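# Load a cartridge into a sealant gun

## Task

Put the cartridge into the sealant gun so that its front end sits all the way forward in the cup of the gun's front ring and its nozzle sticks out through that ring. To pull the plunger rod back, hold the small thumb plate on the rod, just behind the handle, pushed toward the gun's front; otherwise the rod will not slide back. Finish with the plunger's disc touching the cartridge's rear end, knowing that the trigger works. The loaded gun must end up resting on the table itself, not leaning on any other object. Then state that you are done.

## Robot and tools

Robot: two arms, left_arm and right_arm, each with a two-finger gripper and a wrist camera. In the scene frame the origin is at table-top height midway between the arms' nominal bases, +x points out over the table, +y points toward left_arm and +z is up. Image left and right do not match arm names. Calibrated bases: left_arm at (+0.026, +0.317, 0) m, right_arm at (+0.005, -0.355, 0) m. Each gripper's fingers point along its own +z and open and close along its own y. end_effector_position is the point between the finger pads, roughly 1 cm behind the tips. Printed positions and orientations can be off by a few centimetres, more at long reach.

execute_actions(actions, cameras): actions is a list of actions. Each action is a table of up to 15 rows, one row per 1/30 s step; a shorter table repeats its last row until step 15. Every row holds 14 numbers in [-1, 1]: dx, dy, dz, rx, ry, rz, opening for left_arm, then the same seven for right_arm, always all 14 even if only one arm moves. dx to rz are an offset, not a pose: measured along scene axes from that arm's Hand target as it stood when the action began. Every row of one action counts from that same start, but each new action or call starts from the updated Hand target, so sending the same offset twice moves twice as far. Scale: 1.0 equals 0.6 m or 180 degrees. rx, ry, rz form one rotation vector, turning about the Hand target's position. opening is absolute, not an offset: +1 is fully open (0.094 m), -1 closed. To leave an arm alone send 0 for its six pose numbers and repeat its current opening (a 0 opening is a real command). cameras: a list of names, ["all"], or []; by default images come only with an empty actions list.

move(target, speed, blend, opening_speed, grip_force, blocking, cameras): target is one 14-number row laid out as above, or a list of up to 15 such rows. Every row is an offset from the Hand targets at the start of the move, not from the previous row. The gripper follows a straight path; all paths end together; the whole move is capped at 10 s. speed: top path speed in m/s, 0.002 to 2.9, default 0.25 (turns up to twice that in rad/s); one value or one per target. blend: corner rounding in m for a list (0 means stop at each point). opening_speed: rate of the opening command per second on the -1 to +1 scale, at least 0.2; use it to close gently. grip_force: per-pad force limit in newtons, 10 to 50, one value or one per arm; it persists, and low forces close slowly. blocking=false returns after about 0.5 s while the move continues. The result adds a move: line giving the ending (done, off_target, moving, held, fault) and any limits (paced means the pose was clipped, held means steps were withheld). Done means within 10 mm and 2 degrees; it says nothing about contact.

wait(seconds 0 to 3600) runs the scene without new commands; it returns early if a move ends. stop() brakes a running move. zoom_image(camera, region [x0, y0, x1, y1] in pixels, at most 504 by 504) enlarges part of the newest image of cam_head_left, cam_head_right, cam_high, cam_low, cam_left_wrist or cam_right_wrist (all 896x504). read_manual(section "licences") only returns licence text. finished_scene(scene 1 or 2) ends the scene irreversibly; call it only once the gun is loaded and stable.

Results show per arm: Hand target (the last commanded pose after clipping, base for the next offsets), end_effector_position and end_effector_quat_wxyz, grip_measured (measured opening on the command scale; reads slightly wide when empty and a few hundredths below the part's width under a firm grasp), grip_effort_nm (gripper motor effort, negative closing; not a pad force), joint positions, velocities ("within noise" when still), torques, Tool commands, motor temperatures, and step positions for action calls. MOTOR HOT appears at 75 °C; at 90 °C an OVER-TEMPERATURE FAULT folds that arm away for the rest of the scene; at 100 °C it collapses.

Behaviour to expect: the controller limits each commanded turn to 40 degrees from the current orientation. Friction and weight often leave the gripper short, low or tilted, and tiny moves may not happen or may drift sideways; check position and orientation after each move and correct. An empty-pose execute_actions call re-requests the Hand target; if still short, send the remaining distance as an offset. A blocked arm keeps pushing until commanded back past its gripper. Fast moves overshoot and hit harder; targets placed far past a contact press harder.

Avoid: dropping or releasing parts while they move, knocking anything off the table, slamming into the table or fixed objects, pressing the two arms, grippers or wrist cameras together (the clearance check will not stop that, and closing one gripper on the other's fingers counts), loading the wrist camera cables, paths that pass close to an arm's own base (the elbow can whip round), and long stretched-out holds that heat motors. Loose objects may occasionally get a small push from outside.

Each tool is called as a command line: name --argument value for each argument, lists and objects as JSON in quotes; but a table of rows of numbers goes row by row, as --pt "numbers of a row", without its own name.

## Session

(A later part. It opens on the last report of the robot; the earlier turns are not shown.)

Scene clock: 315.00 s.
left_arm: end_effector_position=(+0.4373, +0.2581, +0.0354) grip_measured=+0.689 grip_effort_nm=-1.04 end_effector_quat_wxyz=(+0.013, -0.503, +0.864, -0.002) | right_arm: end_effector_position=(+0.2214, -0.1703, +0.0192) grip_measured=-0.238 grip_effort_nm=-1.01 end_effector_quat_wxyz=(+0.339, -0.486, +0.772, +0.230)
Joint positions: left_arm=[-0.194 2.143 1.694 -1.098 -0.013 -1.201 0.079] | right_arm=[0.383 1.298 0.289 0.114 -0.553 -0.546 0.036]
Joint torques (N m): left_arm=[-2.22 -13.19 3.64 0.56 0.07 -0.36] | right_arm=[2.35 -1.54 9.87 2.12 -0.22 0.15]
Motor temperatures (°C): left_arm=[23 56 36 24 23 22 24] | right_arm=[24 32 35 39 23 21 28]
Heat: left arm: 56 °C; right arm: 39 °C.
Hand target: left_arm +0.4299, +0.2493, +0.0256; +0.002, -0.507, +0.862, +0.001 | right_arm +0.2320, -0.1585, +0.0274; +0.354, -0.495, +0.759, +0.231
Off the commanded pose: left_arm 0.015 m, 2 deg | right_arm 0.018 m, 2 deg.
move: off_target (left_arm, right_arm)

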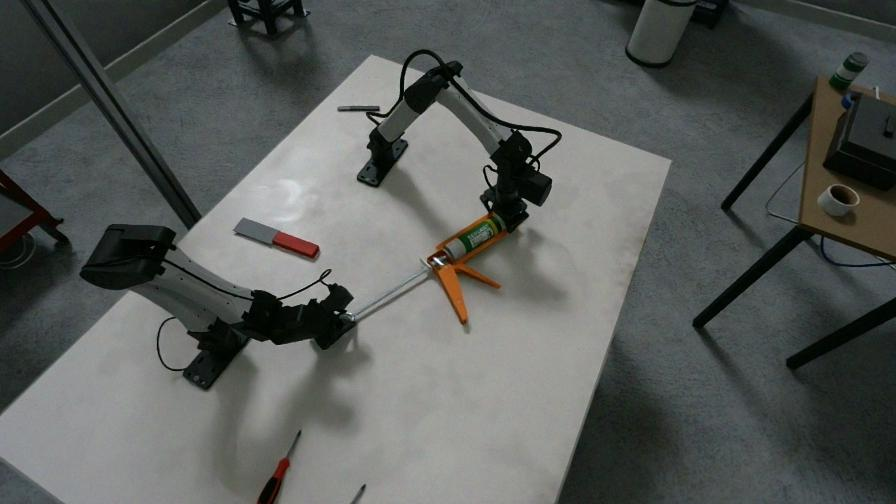

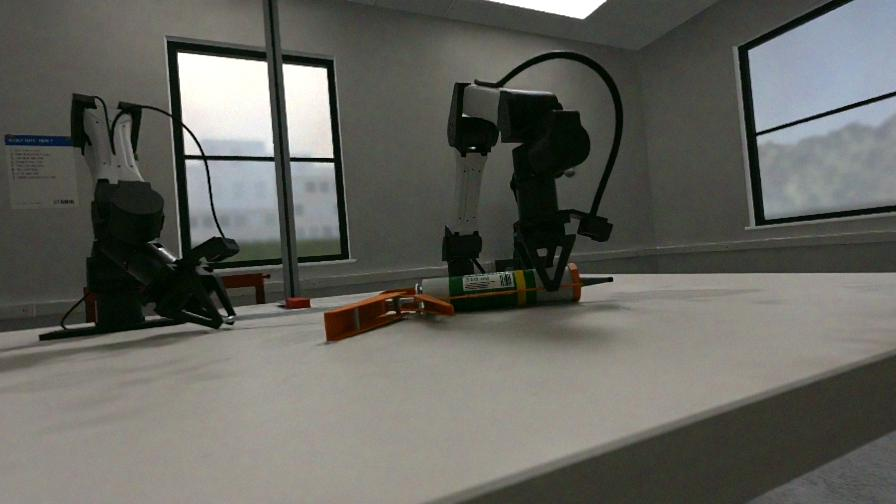

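move --target '[-0.0081, -0.0145, 0, 0, 0, 0, 0.4, 0.0066, 0.0153, 0.002, 0, 0, 0, -0.45]' --speed 0.03 --cameras '["cam_high", "cam_low"]'

zoom_image --camera "cam_high" --region '[400, 200, 540, 300]'

zoom_image --camera "cam_low" --region '[400, 240, 630, 340]'

Scene clock: 316.03 s.
left_arm: end_effector_position=(+0.4391, +0.2607, +0.0370) grip_measured=+0.689 grip_effort_nm=-1.04 end_effector_quat_wxyz=(+0.033, -0.503, +0.864, +0.008) | right_arm: end_effector_position=(+0.2242, -0.1666, +0.0166) grip_measured=-0.238 grip_effort_nm=-1.01 end_effector_quat_wxyz=(+0.332, -0.488, +0.776, +0.221)
Joint positions: left_arm=[-0.205 2.13 1.679 -1.079 -0.054 -1.212 0.079] | right_arm=[0.412 1.323 0.309 0.114 -0.516 -0.529 0.036]
Joint torques (N m): left_arm=[-3.28 -13.09 3.48 0.39 0.46 -0.47] | right_arm=[2.74 -1.92 10.06 2.31 -0.37 0.27]
Motor temperatures (°C): left_arm=[23 56 36 24 23 22 24] | right_arm=[24 32 35 39 23 21 28]
Heat: left arm: 56 °C; right arm: 39 °C.
Hand target: left_arm +0.4249, +0.2406, +0.0255; +0.002, -0.507, +0.862, +0.002 | right_arm +0.2360, -0.1493, +0.0285; +0.354, -0.495, +0.759, +0.231
Off the commanded pose: left_arm 0.027 m, 4 deg | right_arm 0.024 m, 4 deg.
move: off_target (left_arm, right_arm)

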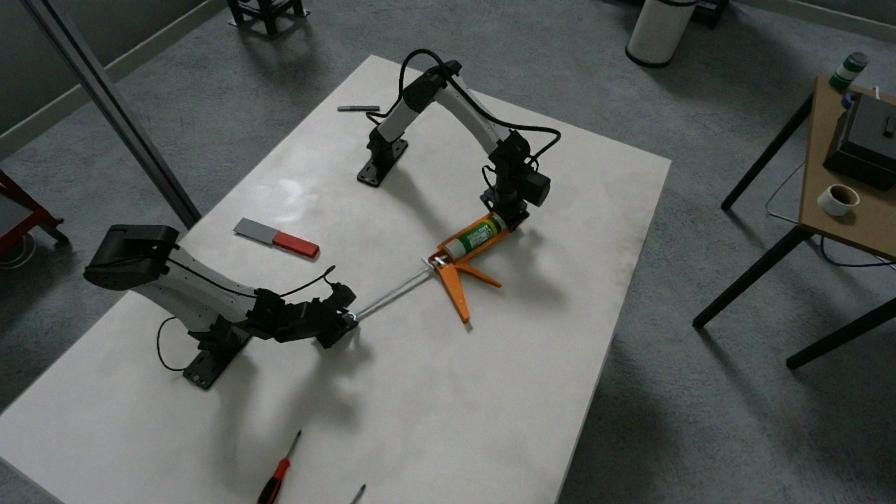

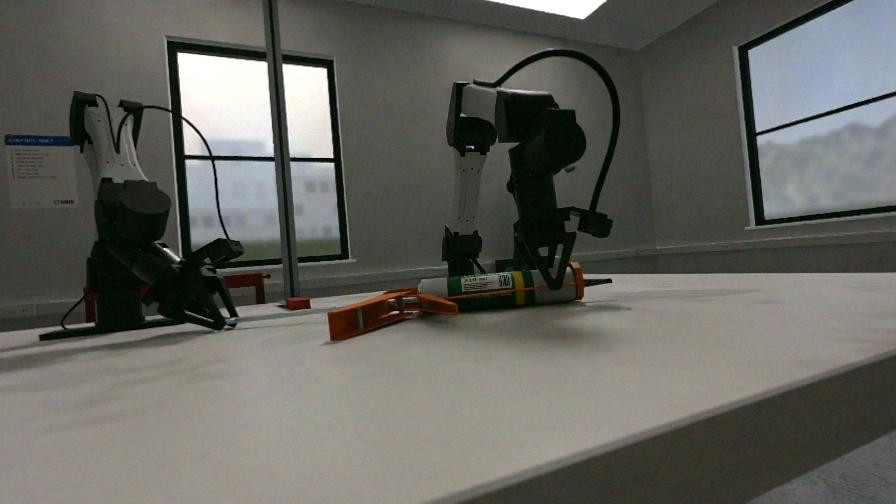

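Scaled by 3.600 from the camera's image (finer frame: 1280x720).

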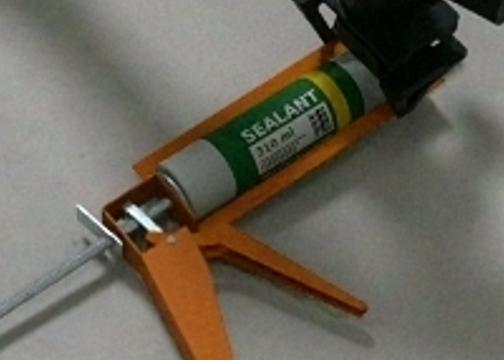

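Scaled by 2.191 from the camera's image (finer frame: 1280x720).

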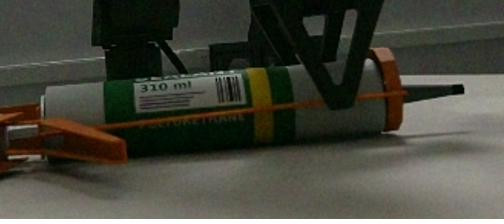

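zoom_image --camera "cam_high" --region '[415, 235, 475, 285]'

zoom_image --camera "cam_low" --region '[540, 242, 630, 312]'

Scaled by 8.400 from the camera's image (finer frame: 1280x720).

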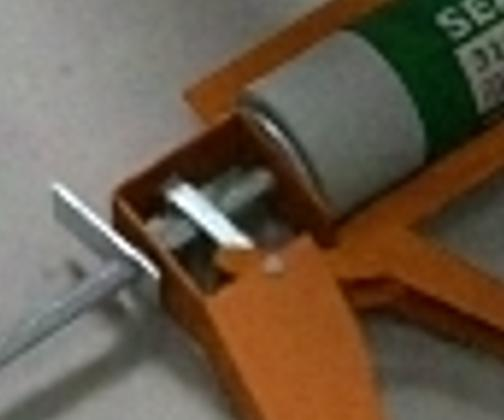

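Scaled by 5.600 from the camera's image (finer frame: 1280x720).

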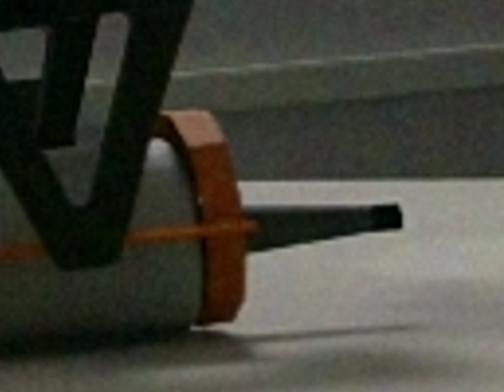

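execute_actions --actions '[]' --cameras '["cam_left_wrist"]'

zoom_image --camera "cam_left_wrist" --region '[300, 200, 600, 504]'

Scene clock: 320.23 s.
left_arm: end_effector_position=(+0.4391, +0.2607, +0.0370) grip_measured=+0.689 grip_effort_nm=-1.04 end_effector_quat_wxyz=(+0.033, -0.503, +0.864, +0.008) | right_arm: end_effector_position=(+0.2242, -0.1666, +0.0166) grip_measured=-0.238 grip_effort_nm=-1.02 end_effector_quat_wxyz=(+0.332, -0.488, +0.776, +0.221)
Joint positions: left_arm=[-0.205 2.13 1.679 -1.079 -0.054 -1.212 0.079] | right_arm=[0.412 1.323 0.309 0.114 -0.516 -0.529 0.036]
Joint velocities: within noise
Joint torques (N m): left_arm=[-3.3 -13.04 3.41 0.43 0.46 -0.47] | right_arm=[2.76 -1.89 10.1 2.31 -0.36 0.28]
Motor temperatures (°C): left_arm=[23 55 35 24 23 22 24] | right_arm=[24 31 35 40 23 21 28]
Heat: left arm: 55 °C; right arm: 40 °C.
Hand target: left_arm +0.4249, +0.2406, +0.0255; +0.002, -0.507, +0.862, +0.002 | right_arm +0.2360, -0.1493, +0.0285; +0.354, -0.495, +0.759, +0.231
Tool commands: left_gripper/opening=+0.4 right_gripper/opening=-0.45
Off the commanded pose: left_arm 0.027 m, 4 deg | right_arm 0.024 m, 4 deg.
camera_calibration:
cam_left_wrist: T_world_to_cam=[[0.8838, -0.46744, 0.02009, -0.2689], [-0.45147, -0.84076, 0.29884, 0.44882], [-0.1228, -0.27319, -0.95409, 0.24796]] pos_world=[0.47073, 0.31939, 0.10785]
Images, in order (width x height): cam_left_wrist 896x504.

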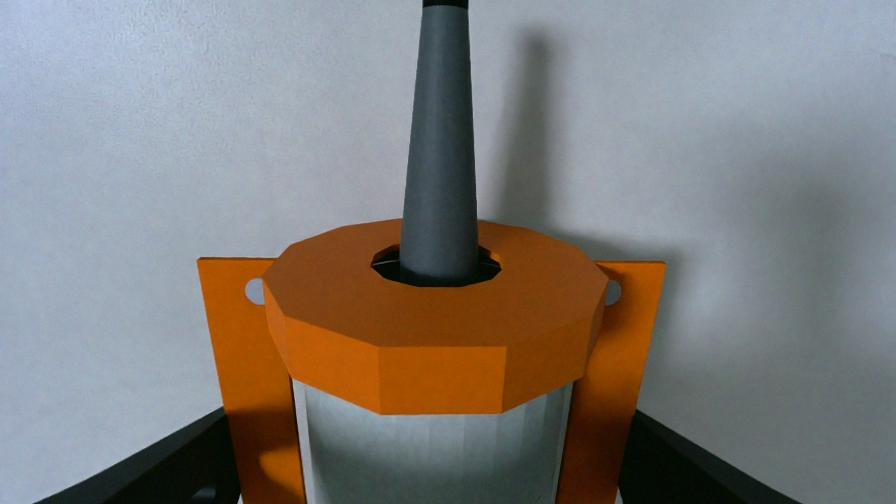

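Scaled by 1.658 from the camera's image (finer frame: 1280x720).

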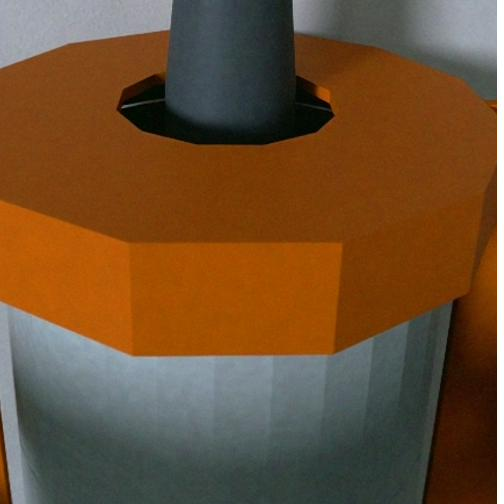

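move --target '[-0.0203, -0.0364, 0, 0, 0, 0, 0.4, 0.0133, 0.0306, 0.0083, 0, 0, 0, -0.45]' --speed 0.05 --cameras '["cam_high", "cam_low"]'

zoom_image --camera "cam_high" --region '[415, 235, 475, 285]'

zoom_image --camera "cam_low" --region '[540, 242, 630, 312]'

Scene clock: 322.00 s.
left_arm: end_effector_position=(+0.4414, +0.2660, +0.0369) grip_measured=+0.689 grip_effort_nm=-1.04 end_effector_quat_wxyz=(+0.074, -0.502, +0.861, +0.036) | right_arm: end_effector_position=(+0.2280, -0.1584, +0.0171) grip_measured=-0.238 grip_effort_nm=-1.01 end_effector_quat_wxyz=(+0.320, -0.489, +0.784, +0.212)
Joint positions: left_arm=[-0.232 2.113 1.644 -1.038 -0.152 -1.236 0.079] | right_arm=[0.46 1.349 0.354 0.086 -0.465 -0.495 0.036]
Joint torques (N m): left_arm=[-5.94 -13.81 3.51 0.04 1.31 -0.77] | right_arm=[3.82 -1.31 11.19 2.64 -0.48 0.42]
Motor temperatures (°C): left_arm=[23 55 35 24 23 22 24] | right_arm=[24 31 36 40 23 21 28]
Heat: left arm: 55 °C; right arm: 40 °C.
Hand target: left_arm +0.4128, +0.2187, +0.0256; +0.002, -0.507, +0.862, +0.001 | right_arm +0.2440, -0.1309, +0.0335; +0.354, -0.495, +0.759, +0.231
Off the commanded pose: left_arm 0.056 m, 9 deg | right_arm 0.036 m, 5 deg.
move: off_target (left_arm, right_arm)

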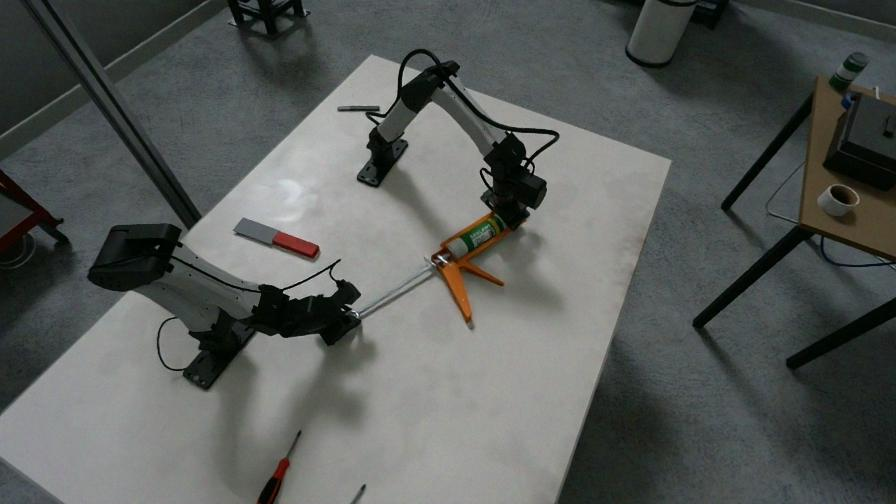

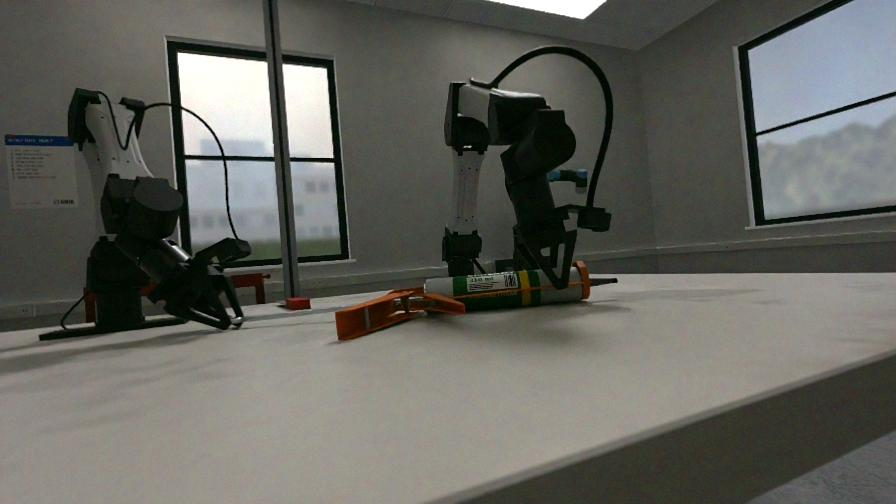

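Scaled by 8.400 from the camera's image (finer frame: 1280x720).

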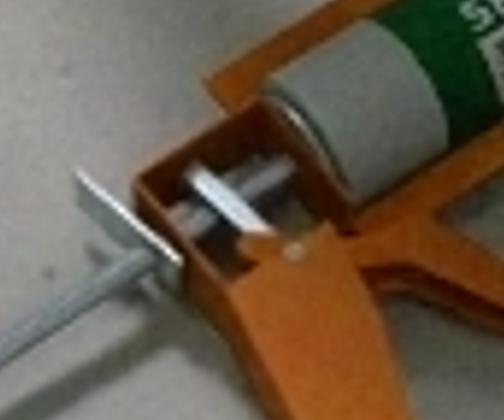

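Scaled by 5.600 from the camera's image (finer frame: 1280x720).

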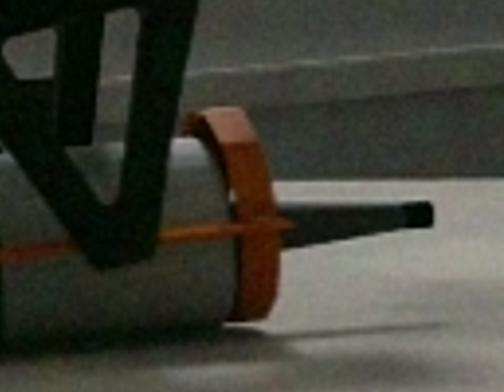

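move --target '[0.0203, 0.0364, 0, 0, 0, 0, 0.4, -0.03, -0.0688, -0.0083, 0, 0, 0, -0.45]' --speed 0.05 --cameras '["cam_high", "cam_low", "cam_left_wrist"]'

zoom_image --camera "cam_low" --region '[540, 242, 630, 312]'

zoom_image --camera "cam_high" --region '[415, 235, 475, 285]'

Scene clock: 324.10 s.
left_arm: end_effector_position=(+0.4361, +0.2551, +0.0354) grip_measured=+0.689 grip_effort_nm=-1.04 end_effector_quat_wxyz=(+0.047, -0.505, +0.862, +0.015) | right_arm: end_effector_position=(+0.2254, -0.1746, +0.0207) grip_measured=-0.238 grip_effort_nm=-1.01 end_effector_quat_wxyz=(+0.337, -0.491, +0.772, +0.223)
Joint positions: left_arm=[-0.232 2.113 1.644 -1.051 -0.084 -1.245 0.079] | right_arm=[0.361 1.297 0.311 0.071 -0.555 -0.581 0.036]
Joint torques (N m): left_arm=[-0.95 -11.52 6.31 0.18 0.74 -0.19] | right_arm=[-0.73 -6.28 5.56 1.96 -0.58 -0.01]
Heat: left arm: 54 °C; right arm: 41 °C.
Hand target: left_arm +0.4250, +0.2406, +0.0256; +0.002, -0.507, +0.862, +0.001 | right_arm +0.2260, -0.1722, +0.0286; +0.354, -0.495, +0.759, +0.231
Off the commanded pose: left_arm 0.021 m, 5 deg | right_arm 0.008 m, 3 deg.
move: off_target (left_arm, right_arm)
cam_left_wrist: T_world_to_cam=[[0.88671, -0.46176, 0.02301, -0.27164], [-0.45028, -0.85125, 0.26947, 0.44644], [-0.10484, -0.2493, -0.96274, 0.23085]] pos_world=[0.46609, 0.31215, 0.10819]

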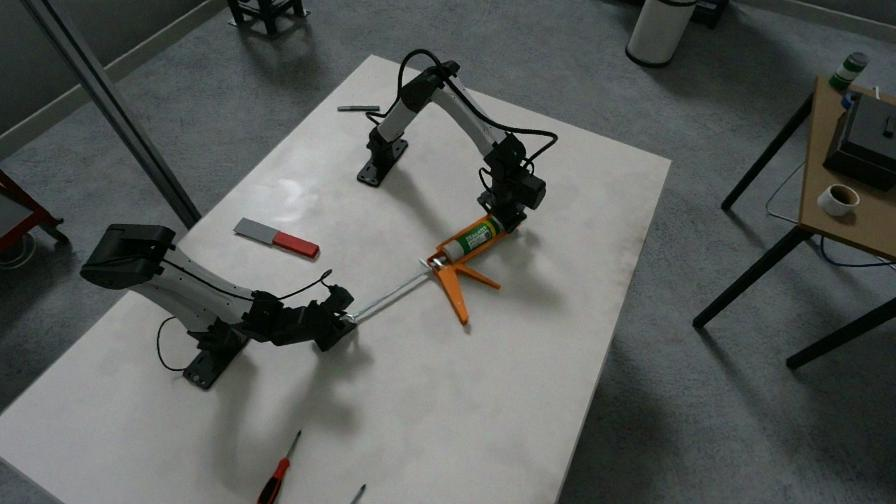

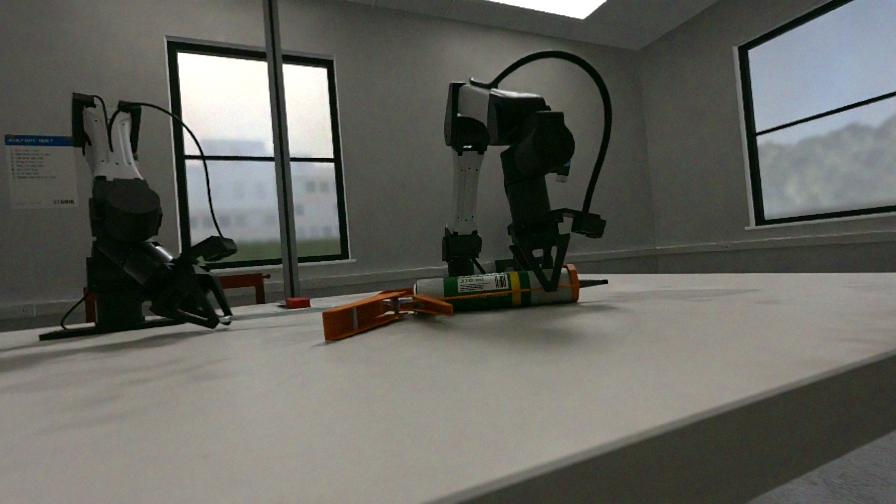

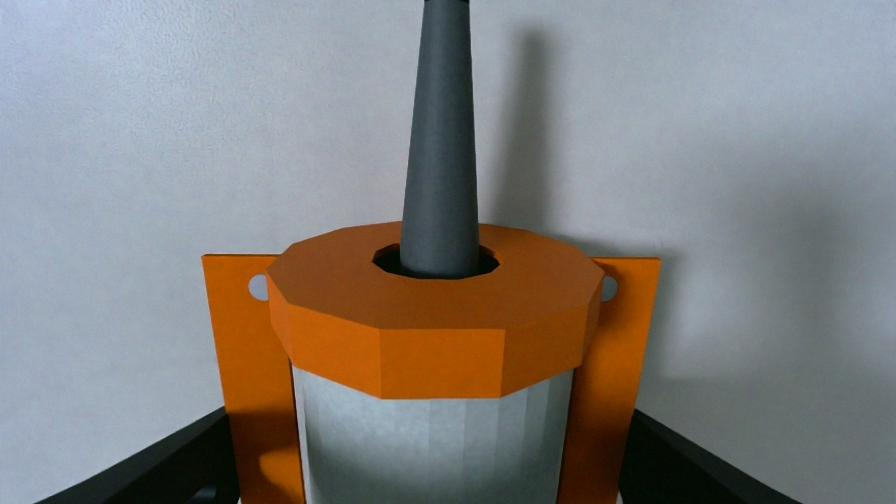

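Scaled by 5.600 from the camera's image (finer frame: 1280x720).

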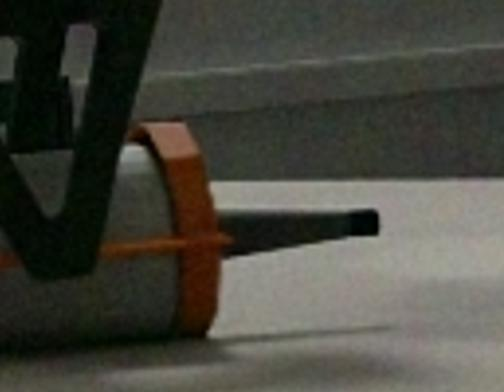

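Scaled by 8.400 from the camera's image (finer frame: 1280x720).

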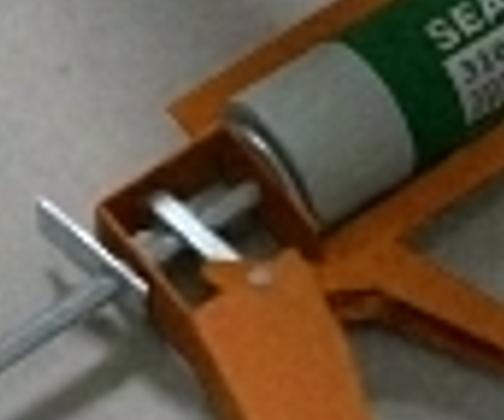

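move --pt "0.0185 0.0242 0.0145 0 0 0 0.4 0 0 0 0 0 0 -0.45" --pt "0.0185 0.0242 0.0145 0 0 0 0.95 0 0 0 0 0 0 -0.45" --pt "0.0185 0.0242 0.16 0 0 0 0.95 0 0 0 0 0 0 -0.45" --pt "0.0868 0.1463 0.14 0 0 0 -0.1 0 0 0 0 0 0 -0.45" --speed '[0.1, 0.1, 0.2, 0.25]' --cameras '["cam_high", "cam_low", "cam_left_wrist"]'

zoom_image --camera "cam_low" --region '[540, 242, 630, 312]'

Scene clock: 329.93 s.
left_arm: end_effector_position=(+0.4747, +0.3326, +0.1130) grip_measured=-0.097 grip_effort_nm=-0.15 end_effector_quat_wxyz=(+0.008, -0.513, +0.858, +0.003) | right_arm: end_effector_position=(+0.2247, -0.1742, +0.0208) grip_measured=-0.238 grip_effort_nm=-1.01 end_effector_quat_wxyz=(+0.336, -0.491, +0.772, +0.226)
Joint positions: left_arm=[-0.017 2.319 2.294 -1.534 -0.013 -1.048 0.042] | right_arm=[0.361 1.297 0.311 0.069 -0.559 -0.58 0.036]
Joint torques (N m): left_arm=[-0.92 -13.05 8.54 0.28 0.09 -0.01] | right_arm=[-0.73 -6.27 5.55 1.97 -0.53 -0.01]
Heat: left arm: 54 °C; right arm: 40 °C.
Hand target: left_arm +0.4770, +0.3284, +0.1096; +0.002, -0.507, +0.862, +0.001 | right_arm +0.2260, -0.1722, +0.0285; +0.354, -0.495, +0.759, +0.231
Off the commanded pose: left_arm 0.006 m, 1 deg | right_arm 0.008 m, 3 deg.
move: done
cam_left_wrist: T_world_to_cam=[[0.89495, -0.44615, 0.0032, -0.27879], [-0.41996, -0.83995, 0.34367, 0.48231], [-0.15064, -0.30891, -0.93909, 0.36786]] pos_world=[0.50747, 0.39437, 0.18059]

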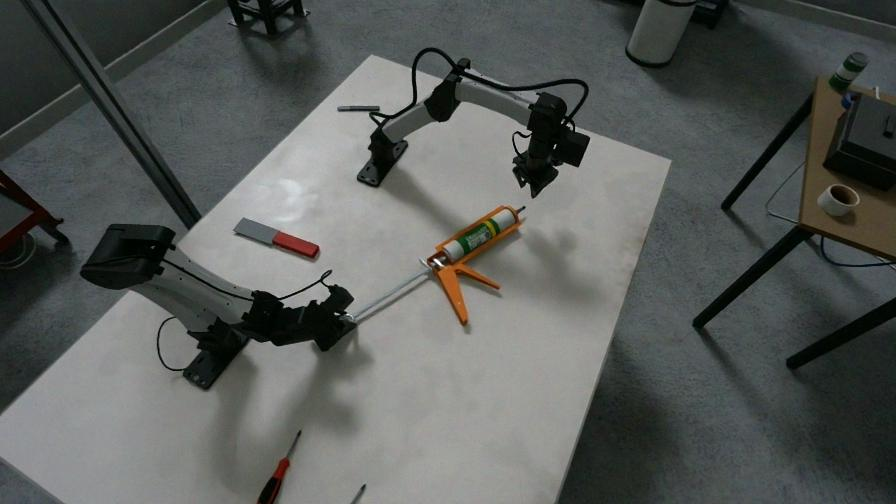

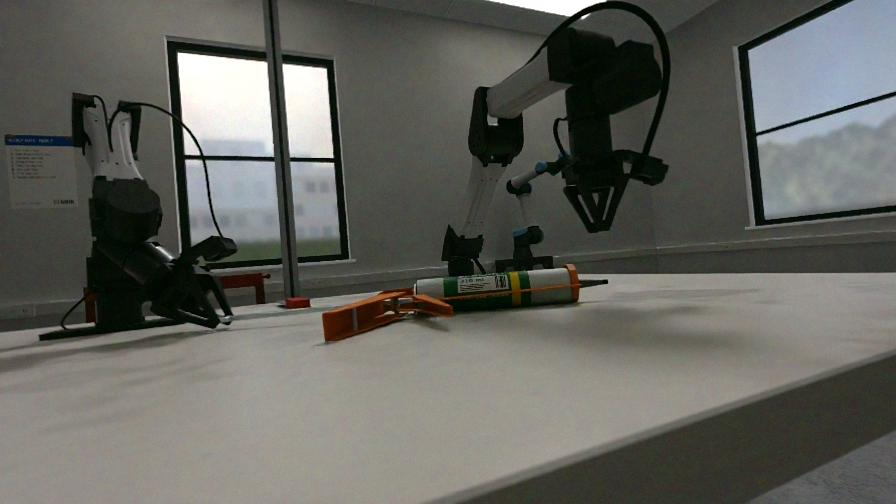

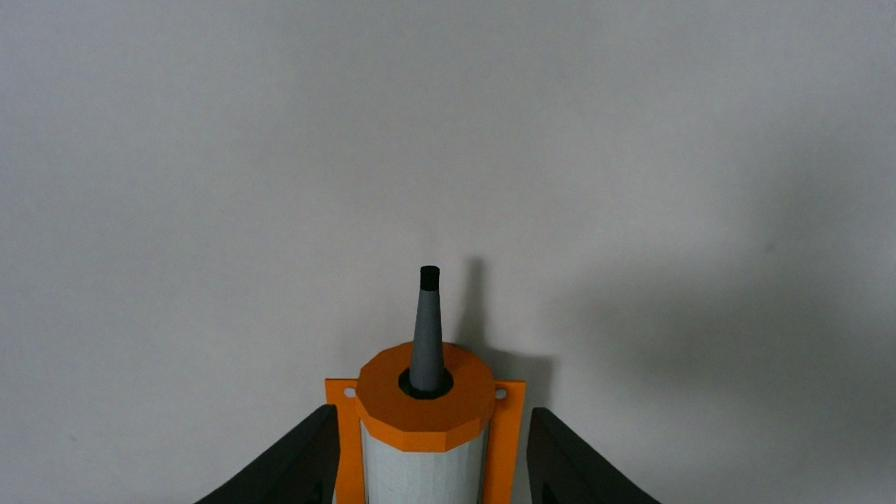

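Scaled by 5.600 from the camera's image (finer frame: 1280x720).

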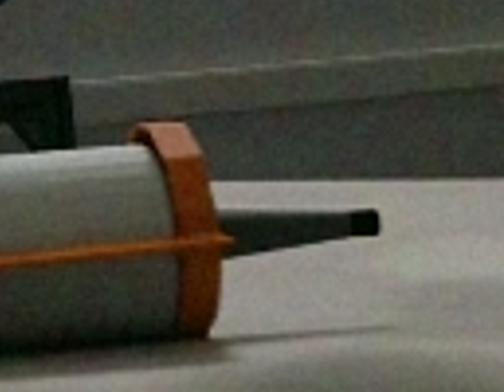

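move --pt "-0.001 0.0005 -0.135 0 0 0 -0.1 0 0 0 0 0 0 -0.45" --pt "-0.001 0.0005 -0.137 0 0 0 -0.93 0 0 0 0 0 0 -0.45" --speed 0.15 --opening_speed 1.0 --grip_force '[35, 50]' --cameras '["cam_low", "cam_left_wrist"]'

zoom_image --camera "cam_low" --region '[540, 242, 630, 312]'

Scene clock: 334.00 s.
left_arm: end_effector_position=(+0.4767, +0.3326, +0.0314) grip_measured=-0.858 grip_effort_nm=-0.70 end_effector_quat_wxyz=(+0.004, -0.511, +0.859, +0.005) | right_arm: end_effector_position=(+0.2247, -0.1742, +0.0208) grip_measured=-0.238 grip_effort_nm=-1.01 end_effector_quat_wxyz=(+0.336, -0.491, +0.772, +0.226)
Joint positions: left_arm=[-0.017 2.319 1.969 -1.218 -0.013 -1.044 0.007] | right_arm=[0.361 1.297 0.311 0.069 -0.559 -0.58 0.036]
Joint torques (N m): left_arm=[-0.84 -15.42 4.93 0.54 0.1 -0.02] | right_arm=[-0.73 -6.28 5.56 1.96 -0.54 -0.02]
Motor temperatures (°C): left_arm=[23 56 35 24 23 22 24] | right_arm=[24 32 35 40 23 21 28]
Heat: left arm: 56 °C; right arm: 40 °C.
Hand target: left_arm +0.4764, +0.3287, +0.0273; +0.002, -0.507, +0.862, +0.001 | right_arm +0.2260, -0.1722, +0.0285; +0.354, -0.495, +0.759, +0.231
Off the commanded pose: left_arm 0.006 m, 1 deg | right_arm 0.008 m, 3 deg.
grip_force (N): 35, 50
move: done
cam_left_wrist: T_world_to_cam=[[0.89288, -0.45027, -0.0049, -0.27766], [-0.42065, -0.83792, 0.34777, 0.51087], [-0.1607, -0.30845, -0.93757, 0.29609]] pos_world=[0.5104, 0.39437, 0.09858]

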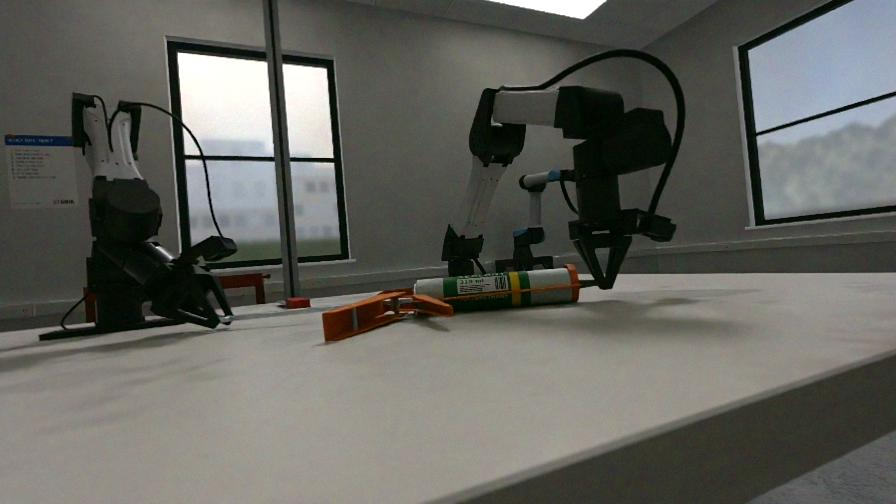

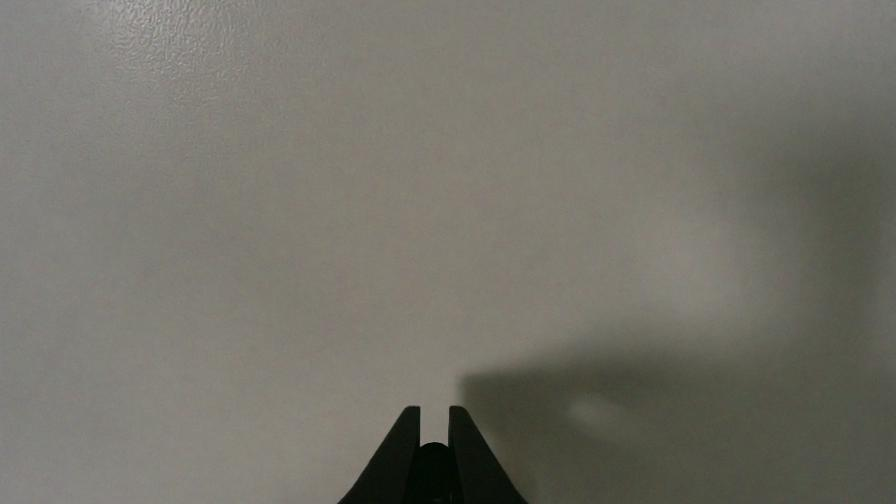

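Scaled by 5.600 from the camera's image (finer frame: 1280x720).

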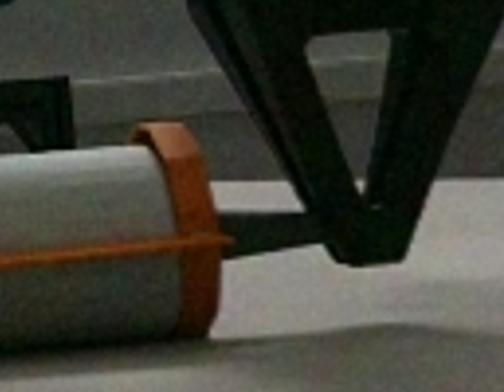

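move --pt "0.0081 0.0145 0.035 0 0 0 -0.93 0 0 0 0 0 0 -0.45" --speed 0.06 --cameras '["cam_low", "cam_high"]'

zoom_image --camera "cam_low" --region '[540, 242, 630, 312]'

Scene clock: 335.23 s.
left_arm: end_effector_position=(+0.4758, +0.3345, +0.0416) grip_measured=-0.861 grip_effort_nm=-0.76 end_effector_quat_wxyz=(-0.002, -0.507, +0.862, +0.008) | right_arm: end_effector_position=(+0.2247, -0.1749, +0.0205) grip_measured=-0.238 grip_effort_nm=-1.01 end_effector_quat_wxyz=(+0.335, -0.489, +0.773, +0.226)
Joint positions: left_arm=[-0.013 2.328 2.024 -1.279 -0.013 -1.03 0.007] | right_arm=[0.359 1.297 0.311 0.067 -0.559 -0.579 0.036]
Joint torques (N m): left_arm=[0.51 -14.97 9.8 0.17 0.09 0] | right_arm=[-0.54 -6.27 5.59 1.99 -0.54 -0.03]
Motor temperatures (°C): left_arm=[23 56 35 24 23 22 24] | right_arm=[24 32 35 40 23 21 28]
Heat: left arm: 56 °C; right arm: 40 °C.
Hand target: left_arm +0.4813, +0.3375, +0.0483; +0.002, -0.507, +0.862, +0.001 | right_arm +0.2261, -0.1722, +0.0286; +0.354, -0.495, +0.759, +0.231
Off the commanded pose: left_arm 0.009 m, 1 deg | right_arm 0.009 m, 3 deg.
grip_force (N): 35, 50
move: done
Images, in order (width x height): cam_high 896x504, cam_low 896x504.

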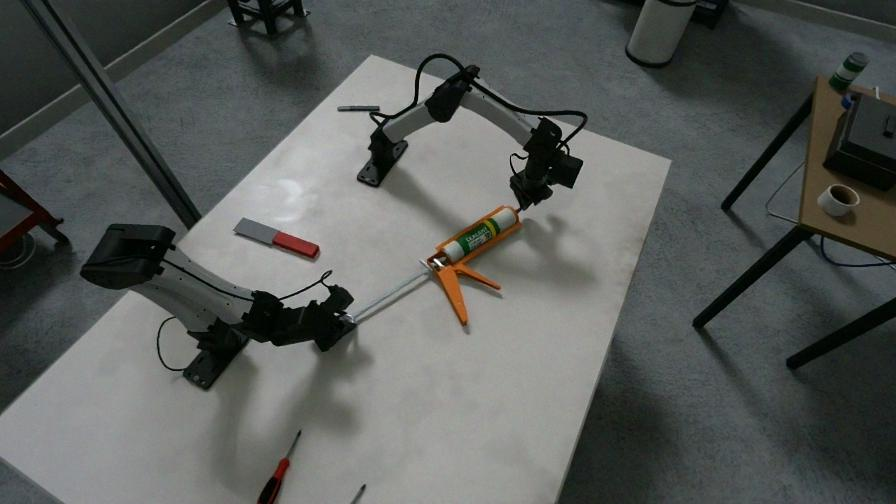

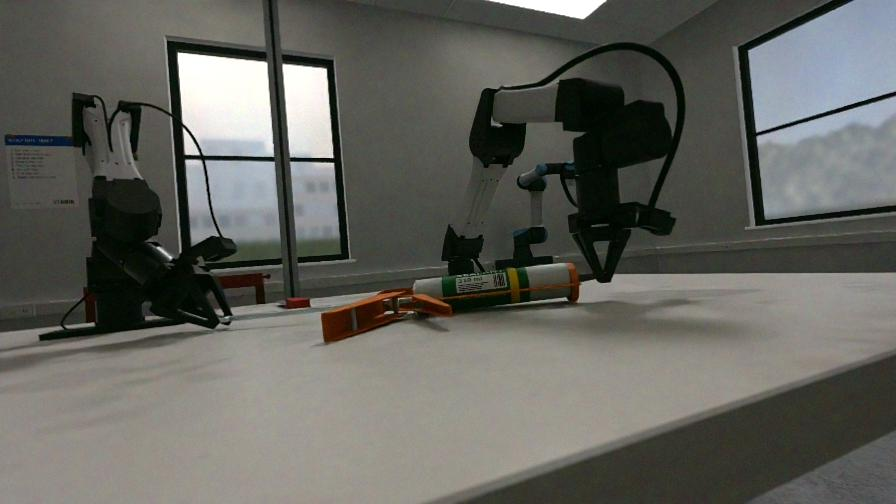

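Scaled by 5.600 from the camera's image (finer frame: 1280x720).

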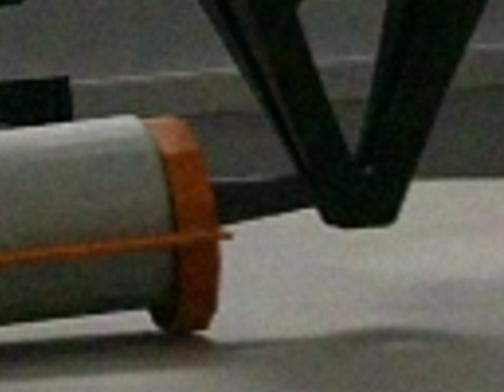

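move --pt "0.0073 0.0131 -0.025 0 0 0 -0.93 0 0 0 0 0 0 -0.45" --speed 0.05 --cameras '["cam_low"]'

zoom_image --camera "cam_low" --region '[540, 242, 630, 312]'

Scene clock: 336.27 s.
left_arm: end_effector_position=(+0.4766, +0.3409, +0.0331) grip_measured=-0.861 grip_effort_nm=-0.76 end_effector_quat_wxyz=(-0.007, -0.507, +0.862, +0.008) | right_arm: end_effector_position=(+0.2247, -0.1749, +0.0205) grip_measured=-0.238 grip_effort_nm=-1.01 end_effector_quat_wxyz=(+0.335, -0.489, +0.773, +0.226)
Joint positions: left_arm=[0.003 2.347 2.024 -1.269 -0.008 -1.015 0.007] | right_arm=[0.359 1.297 0.311 0.067 -0.559 -0.579 0.036]
Joint torques (N m): left_arm=[0.55 -13.9 8.96 0.44 0.09 -0.02] | right_arm=[-0.54 -6.28 5.56 1.99 -0.53 -0.03]
Motor temperatures (°C): left_arm=[23 56 35 24 23 22 24] | right_arm=[24 32 35 40 23 21 28]
Heat: left arm: 56 °C; right arm: 40 °C.
Hand target: left_arm +0.4857, +0.3453, +0.0333; +0.002, -0.507, +0.862, +0.002 | right_arm +0.2261, -0.1722, +0.0286; +0.354, -0.495, +0.759, +0.231
Off the commanded pose: left_arm 0.010 m, 1 deg | right_arm 0.009 m, 3 deg.
grip_force (N): 35, 50
move: done

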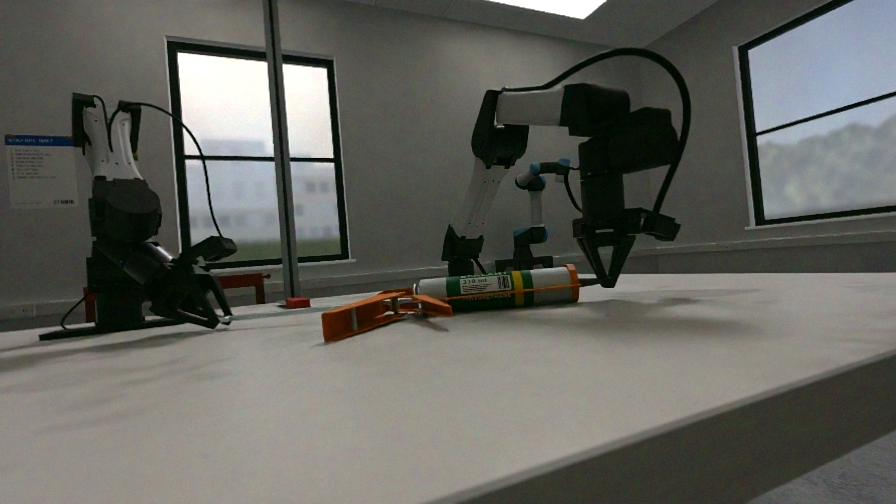

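Scaled by 5.600 from the camera's image (finer frame: 1280x720).

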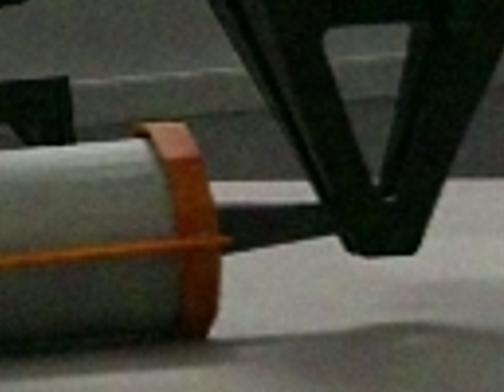

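move --pt "0.0041 0.0073 0 0 0 0 -0.93 0 0 0 0 0 0 -0.45" --speed 0.05 --cameras '["cam_low", "cam_high"]'

zoom_image --camera "cam_low" --region '[540, 242, 630, 312]'

zoom_image --camera "cam_high" --region '[415, 235, 475, 285]'

Scene clock: 337.10 s.
left_arm: end_effector_position=(+0.4788, +0.3426, +0.0337) grip_measured=-0.861 grip_effort_nm=-0.76 end_effector_quat_wxyz=(-0.008, -0.505, +0.863, +0.006) | right_arm: end_effector_position=(+0.2247, -0.1749, +0.0205) grip_measured=-0.238 grip_effort_nm=-1.01 end_effector_quat_wxyz=(+0.335, -0.489, +0.773, +0.226)
Joint positions: left_arm=[0.009 2.357 2.044 -1.277 -0.003 -1.005 0.007] | right_arm=[0.359 1.297 0.311 0.067 -0.559 -0.579 0.036]
Joint torques (N m): left_arm=[0.88 -13.97 9.37 0.45 0.01 0.02] | right_arm=[-0.53 -6.3 5.57 2 -0.54 -0.02]
Motor temperatures (°C): left_arm=[23 56 35 24 23 22 24] | right_arm=[24 32 35 40 23 21 28]
Heat: left arm: 56 °C; right arm: 40 °C.
Hand target: left_arm +0.4882, +0.3497, +0.0334; +0.002, -0.507, +0.862, +0.001 | right_arm +0.2261, -0.1722, +0.0286; +0.354, -0.495, +0.759, +0.231
Off the commanded pose: left_arm 0.012 m, 1 deg | right_arm 0.009 m, 3 deg.
grip_force (N): 35, 50
move: off_target (left_arm)
Images, in order (width x height): cam_high 896x504, cam_low 896x504.

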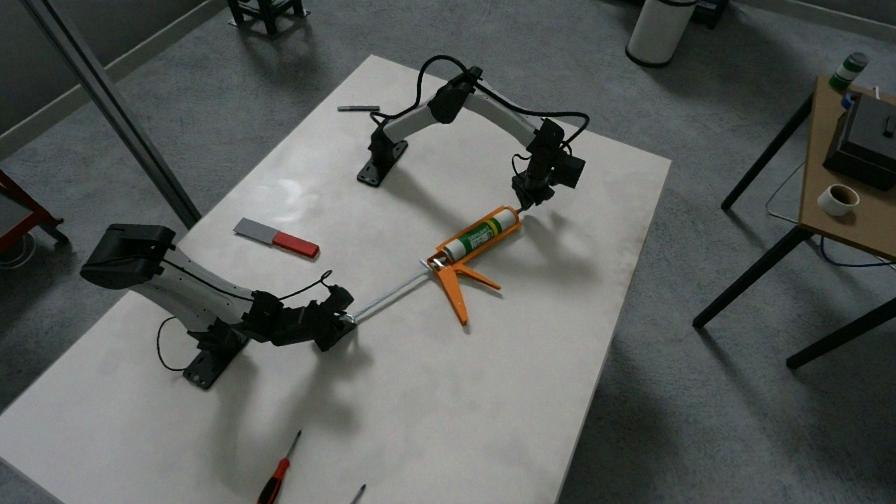

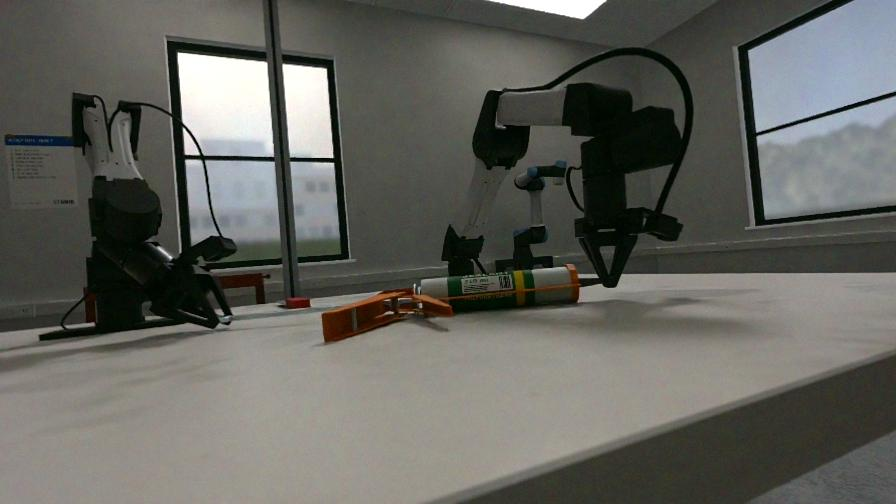

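Scaled by 5.600 from the camera's image (finer frame: 1280x720).

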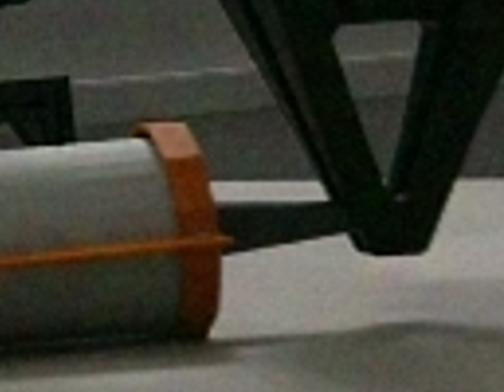

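Scaled by 8.400 from the camera's image (finer frame: 1280x720).

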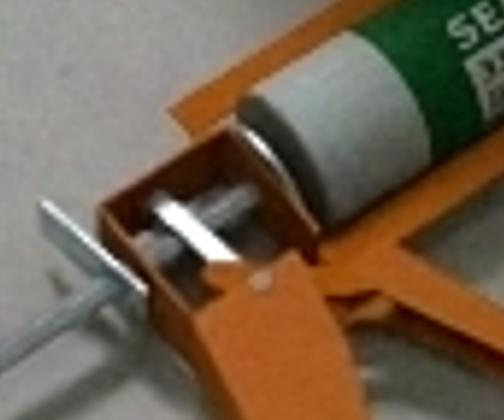

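move --pt "0.0041 0.0073 0 0 0 0 -0.93 0 0 0 0 0 0 -0.45" --speed 0.05 --cameras '["cam_low", "cam_high"]'

zoom_image --camera "cam_low" --region '[540, 242, 630, 312]'

zoom_image --camera "cam_high" --region '[415, 235, 475, 285]'

Scene clock: 338.00 s.
left_arm: end_effector_position=(+0.4789, +0.3428, +0.0336) grip_measured=-0.861 grip_effort_nm=-0.76 end_effector_quat_wxyz=(-0.015, -0.504, +0.864, +0.004) | right_arm: end_effector_position=(+0.2247, -0.1749, +0.0205) grip_measured=-0.238 grip_effort_nm=-1.02 end_effector_quat_wxyz=(+0.335, -0.489, +0.773, +0.226)
Joint positions: left_arm=[0.013 2.37 2.067 -1.297 0.007 -0.997 0.007] | right_arm=[0.359 1.297 0.311 0.067 -0.559 -0.579 0.036]
Joint torques (N m): left_arm=[1.37 -14.02 9.31 0.44 -0.1 0] | right_arm=[-0.54 -6.3 5.59 1.99 -0.53 -0.03]
Motor temperatures (°C): left_arm=[23 56 36 24 23 22 24] | right_arm=[24 32 35 40 23 21 28]
Heat: left arm: 56 °C; right arm: 40 °C.
Hand target: left_arm +0.4906, +0.3540, +0.0334; +0.002, -0.507, +0.862, +0.001 | right_arm +0.2261, -0.1722, +0.0286; +0.354, -0.495, +0.759, +0.231
Off the commanded pose: left_arm 0.016 m, 2 deg | right_arm 0.009 m, 3 deg.
grip_force (N): 35, 50
move: off_target (left_arm)
Images, in order (width x height): cam_high 896x504, cam_low 896x504.

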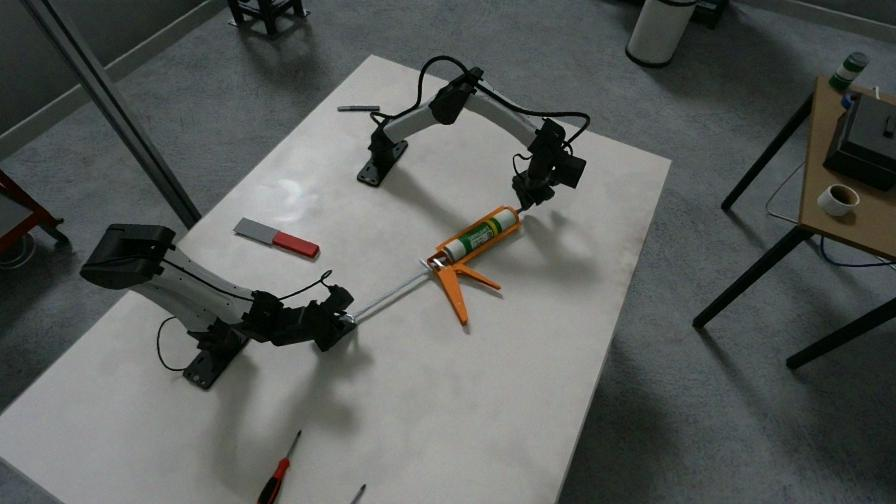

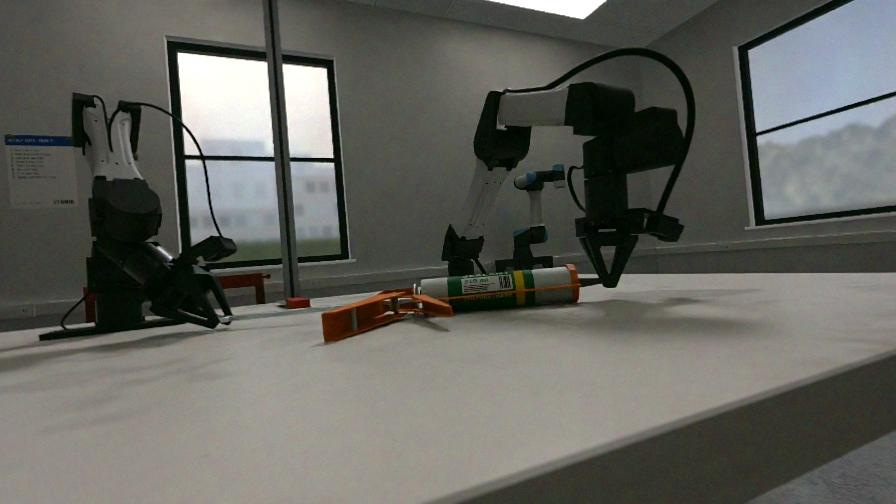

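Scaled by 5.600 from the camera's image (finer frame: 1280x720).

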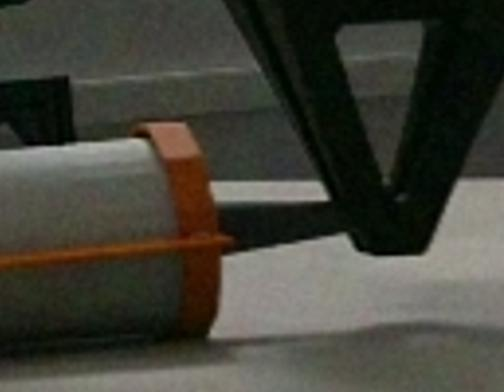

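Scaled by 8.400 from the camera's image (finer frame: 1280x720).

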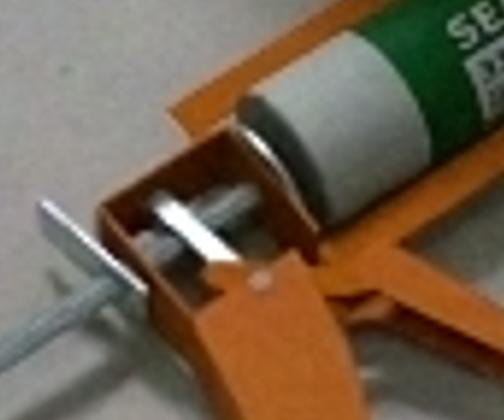

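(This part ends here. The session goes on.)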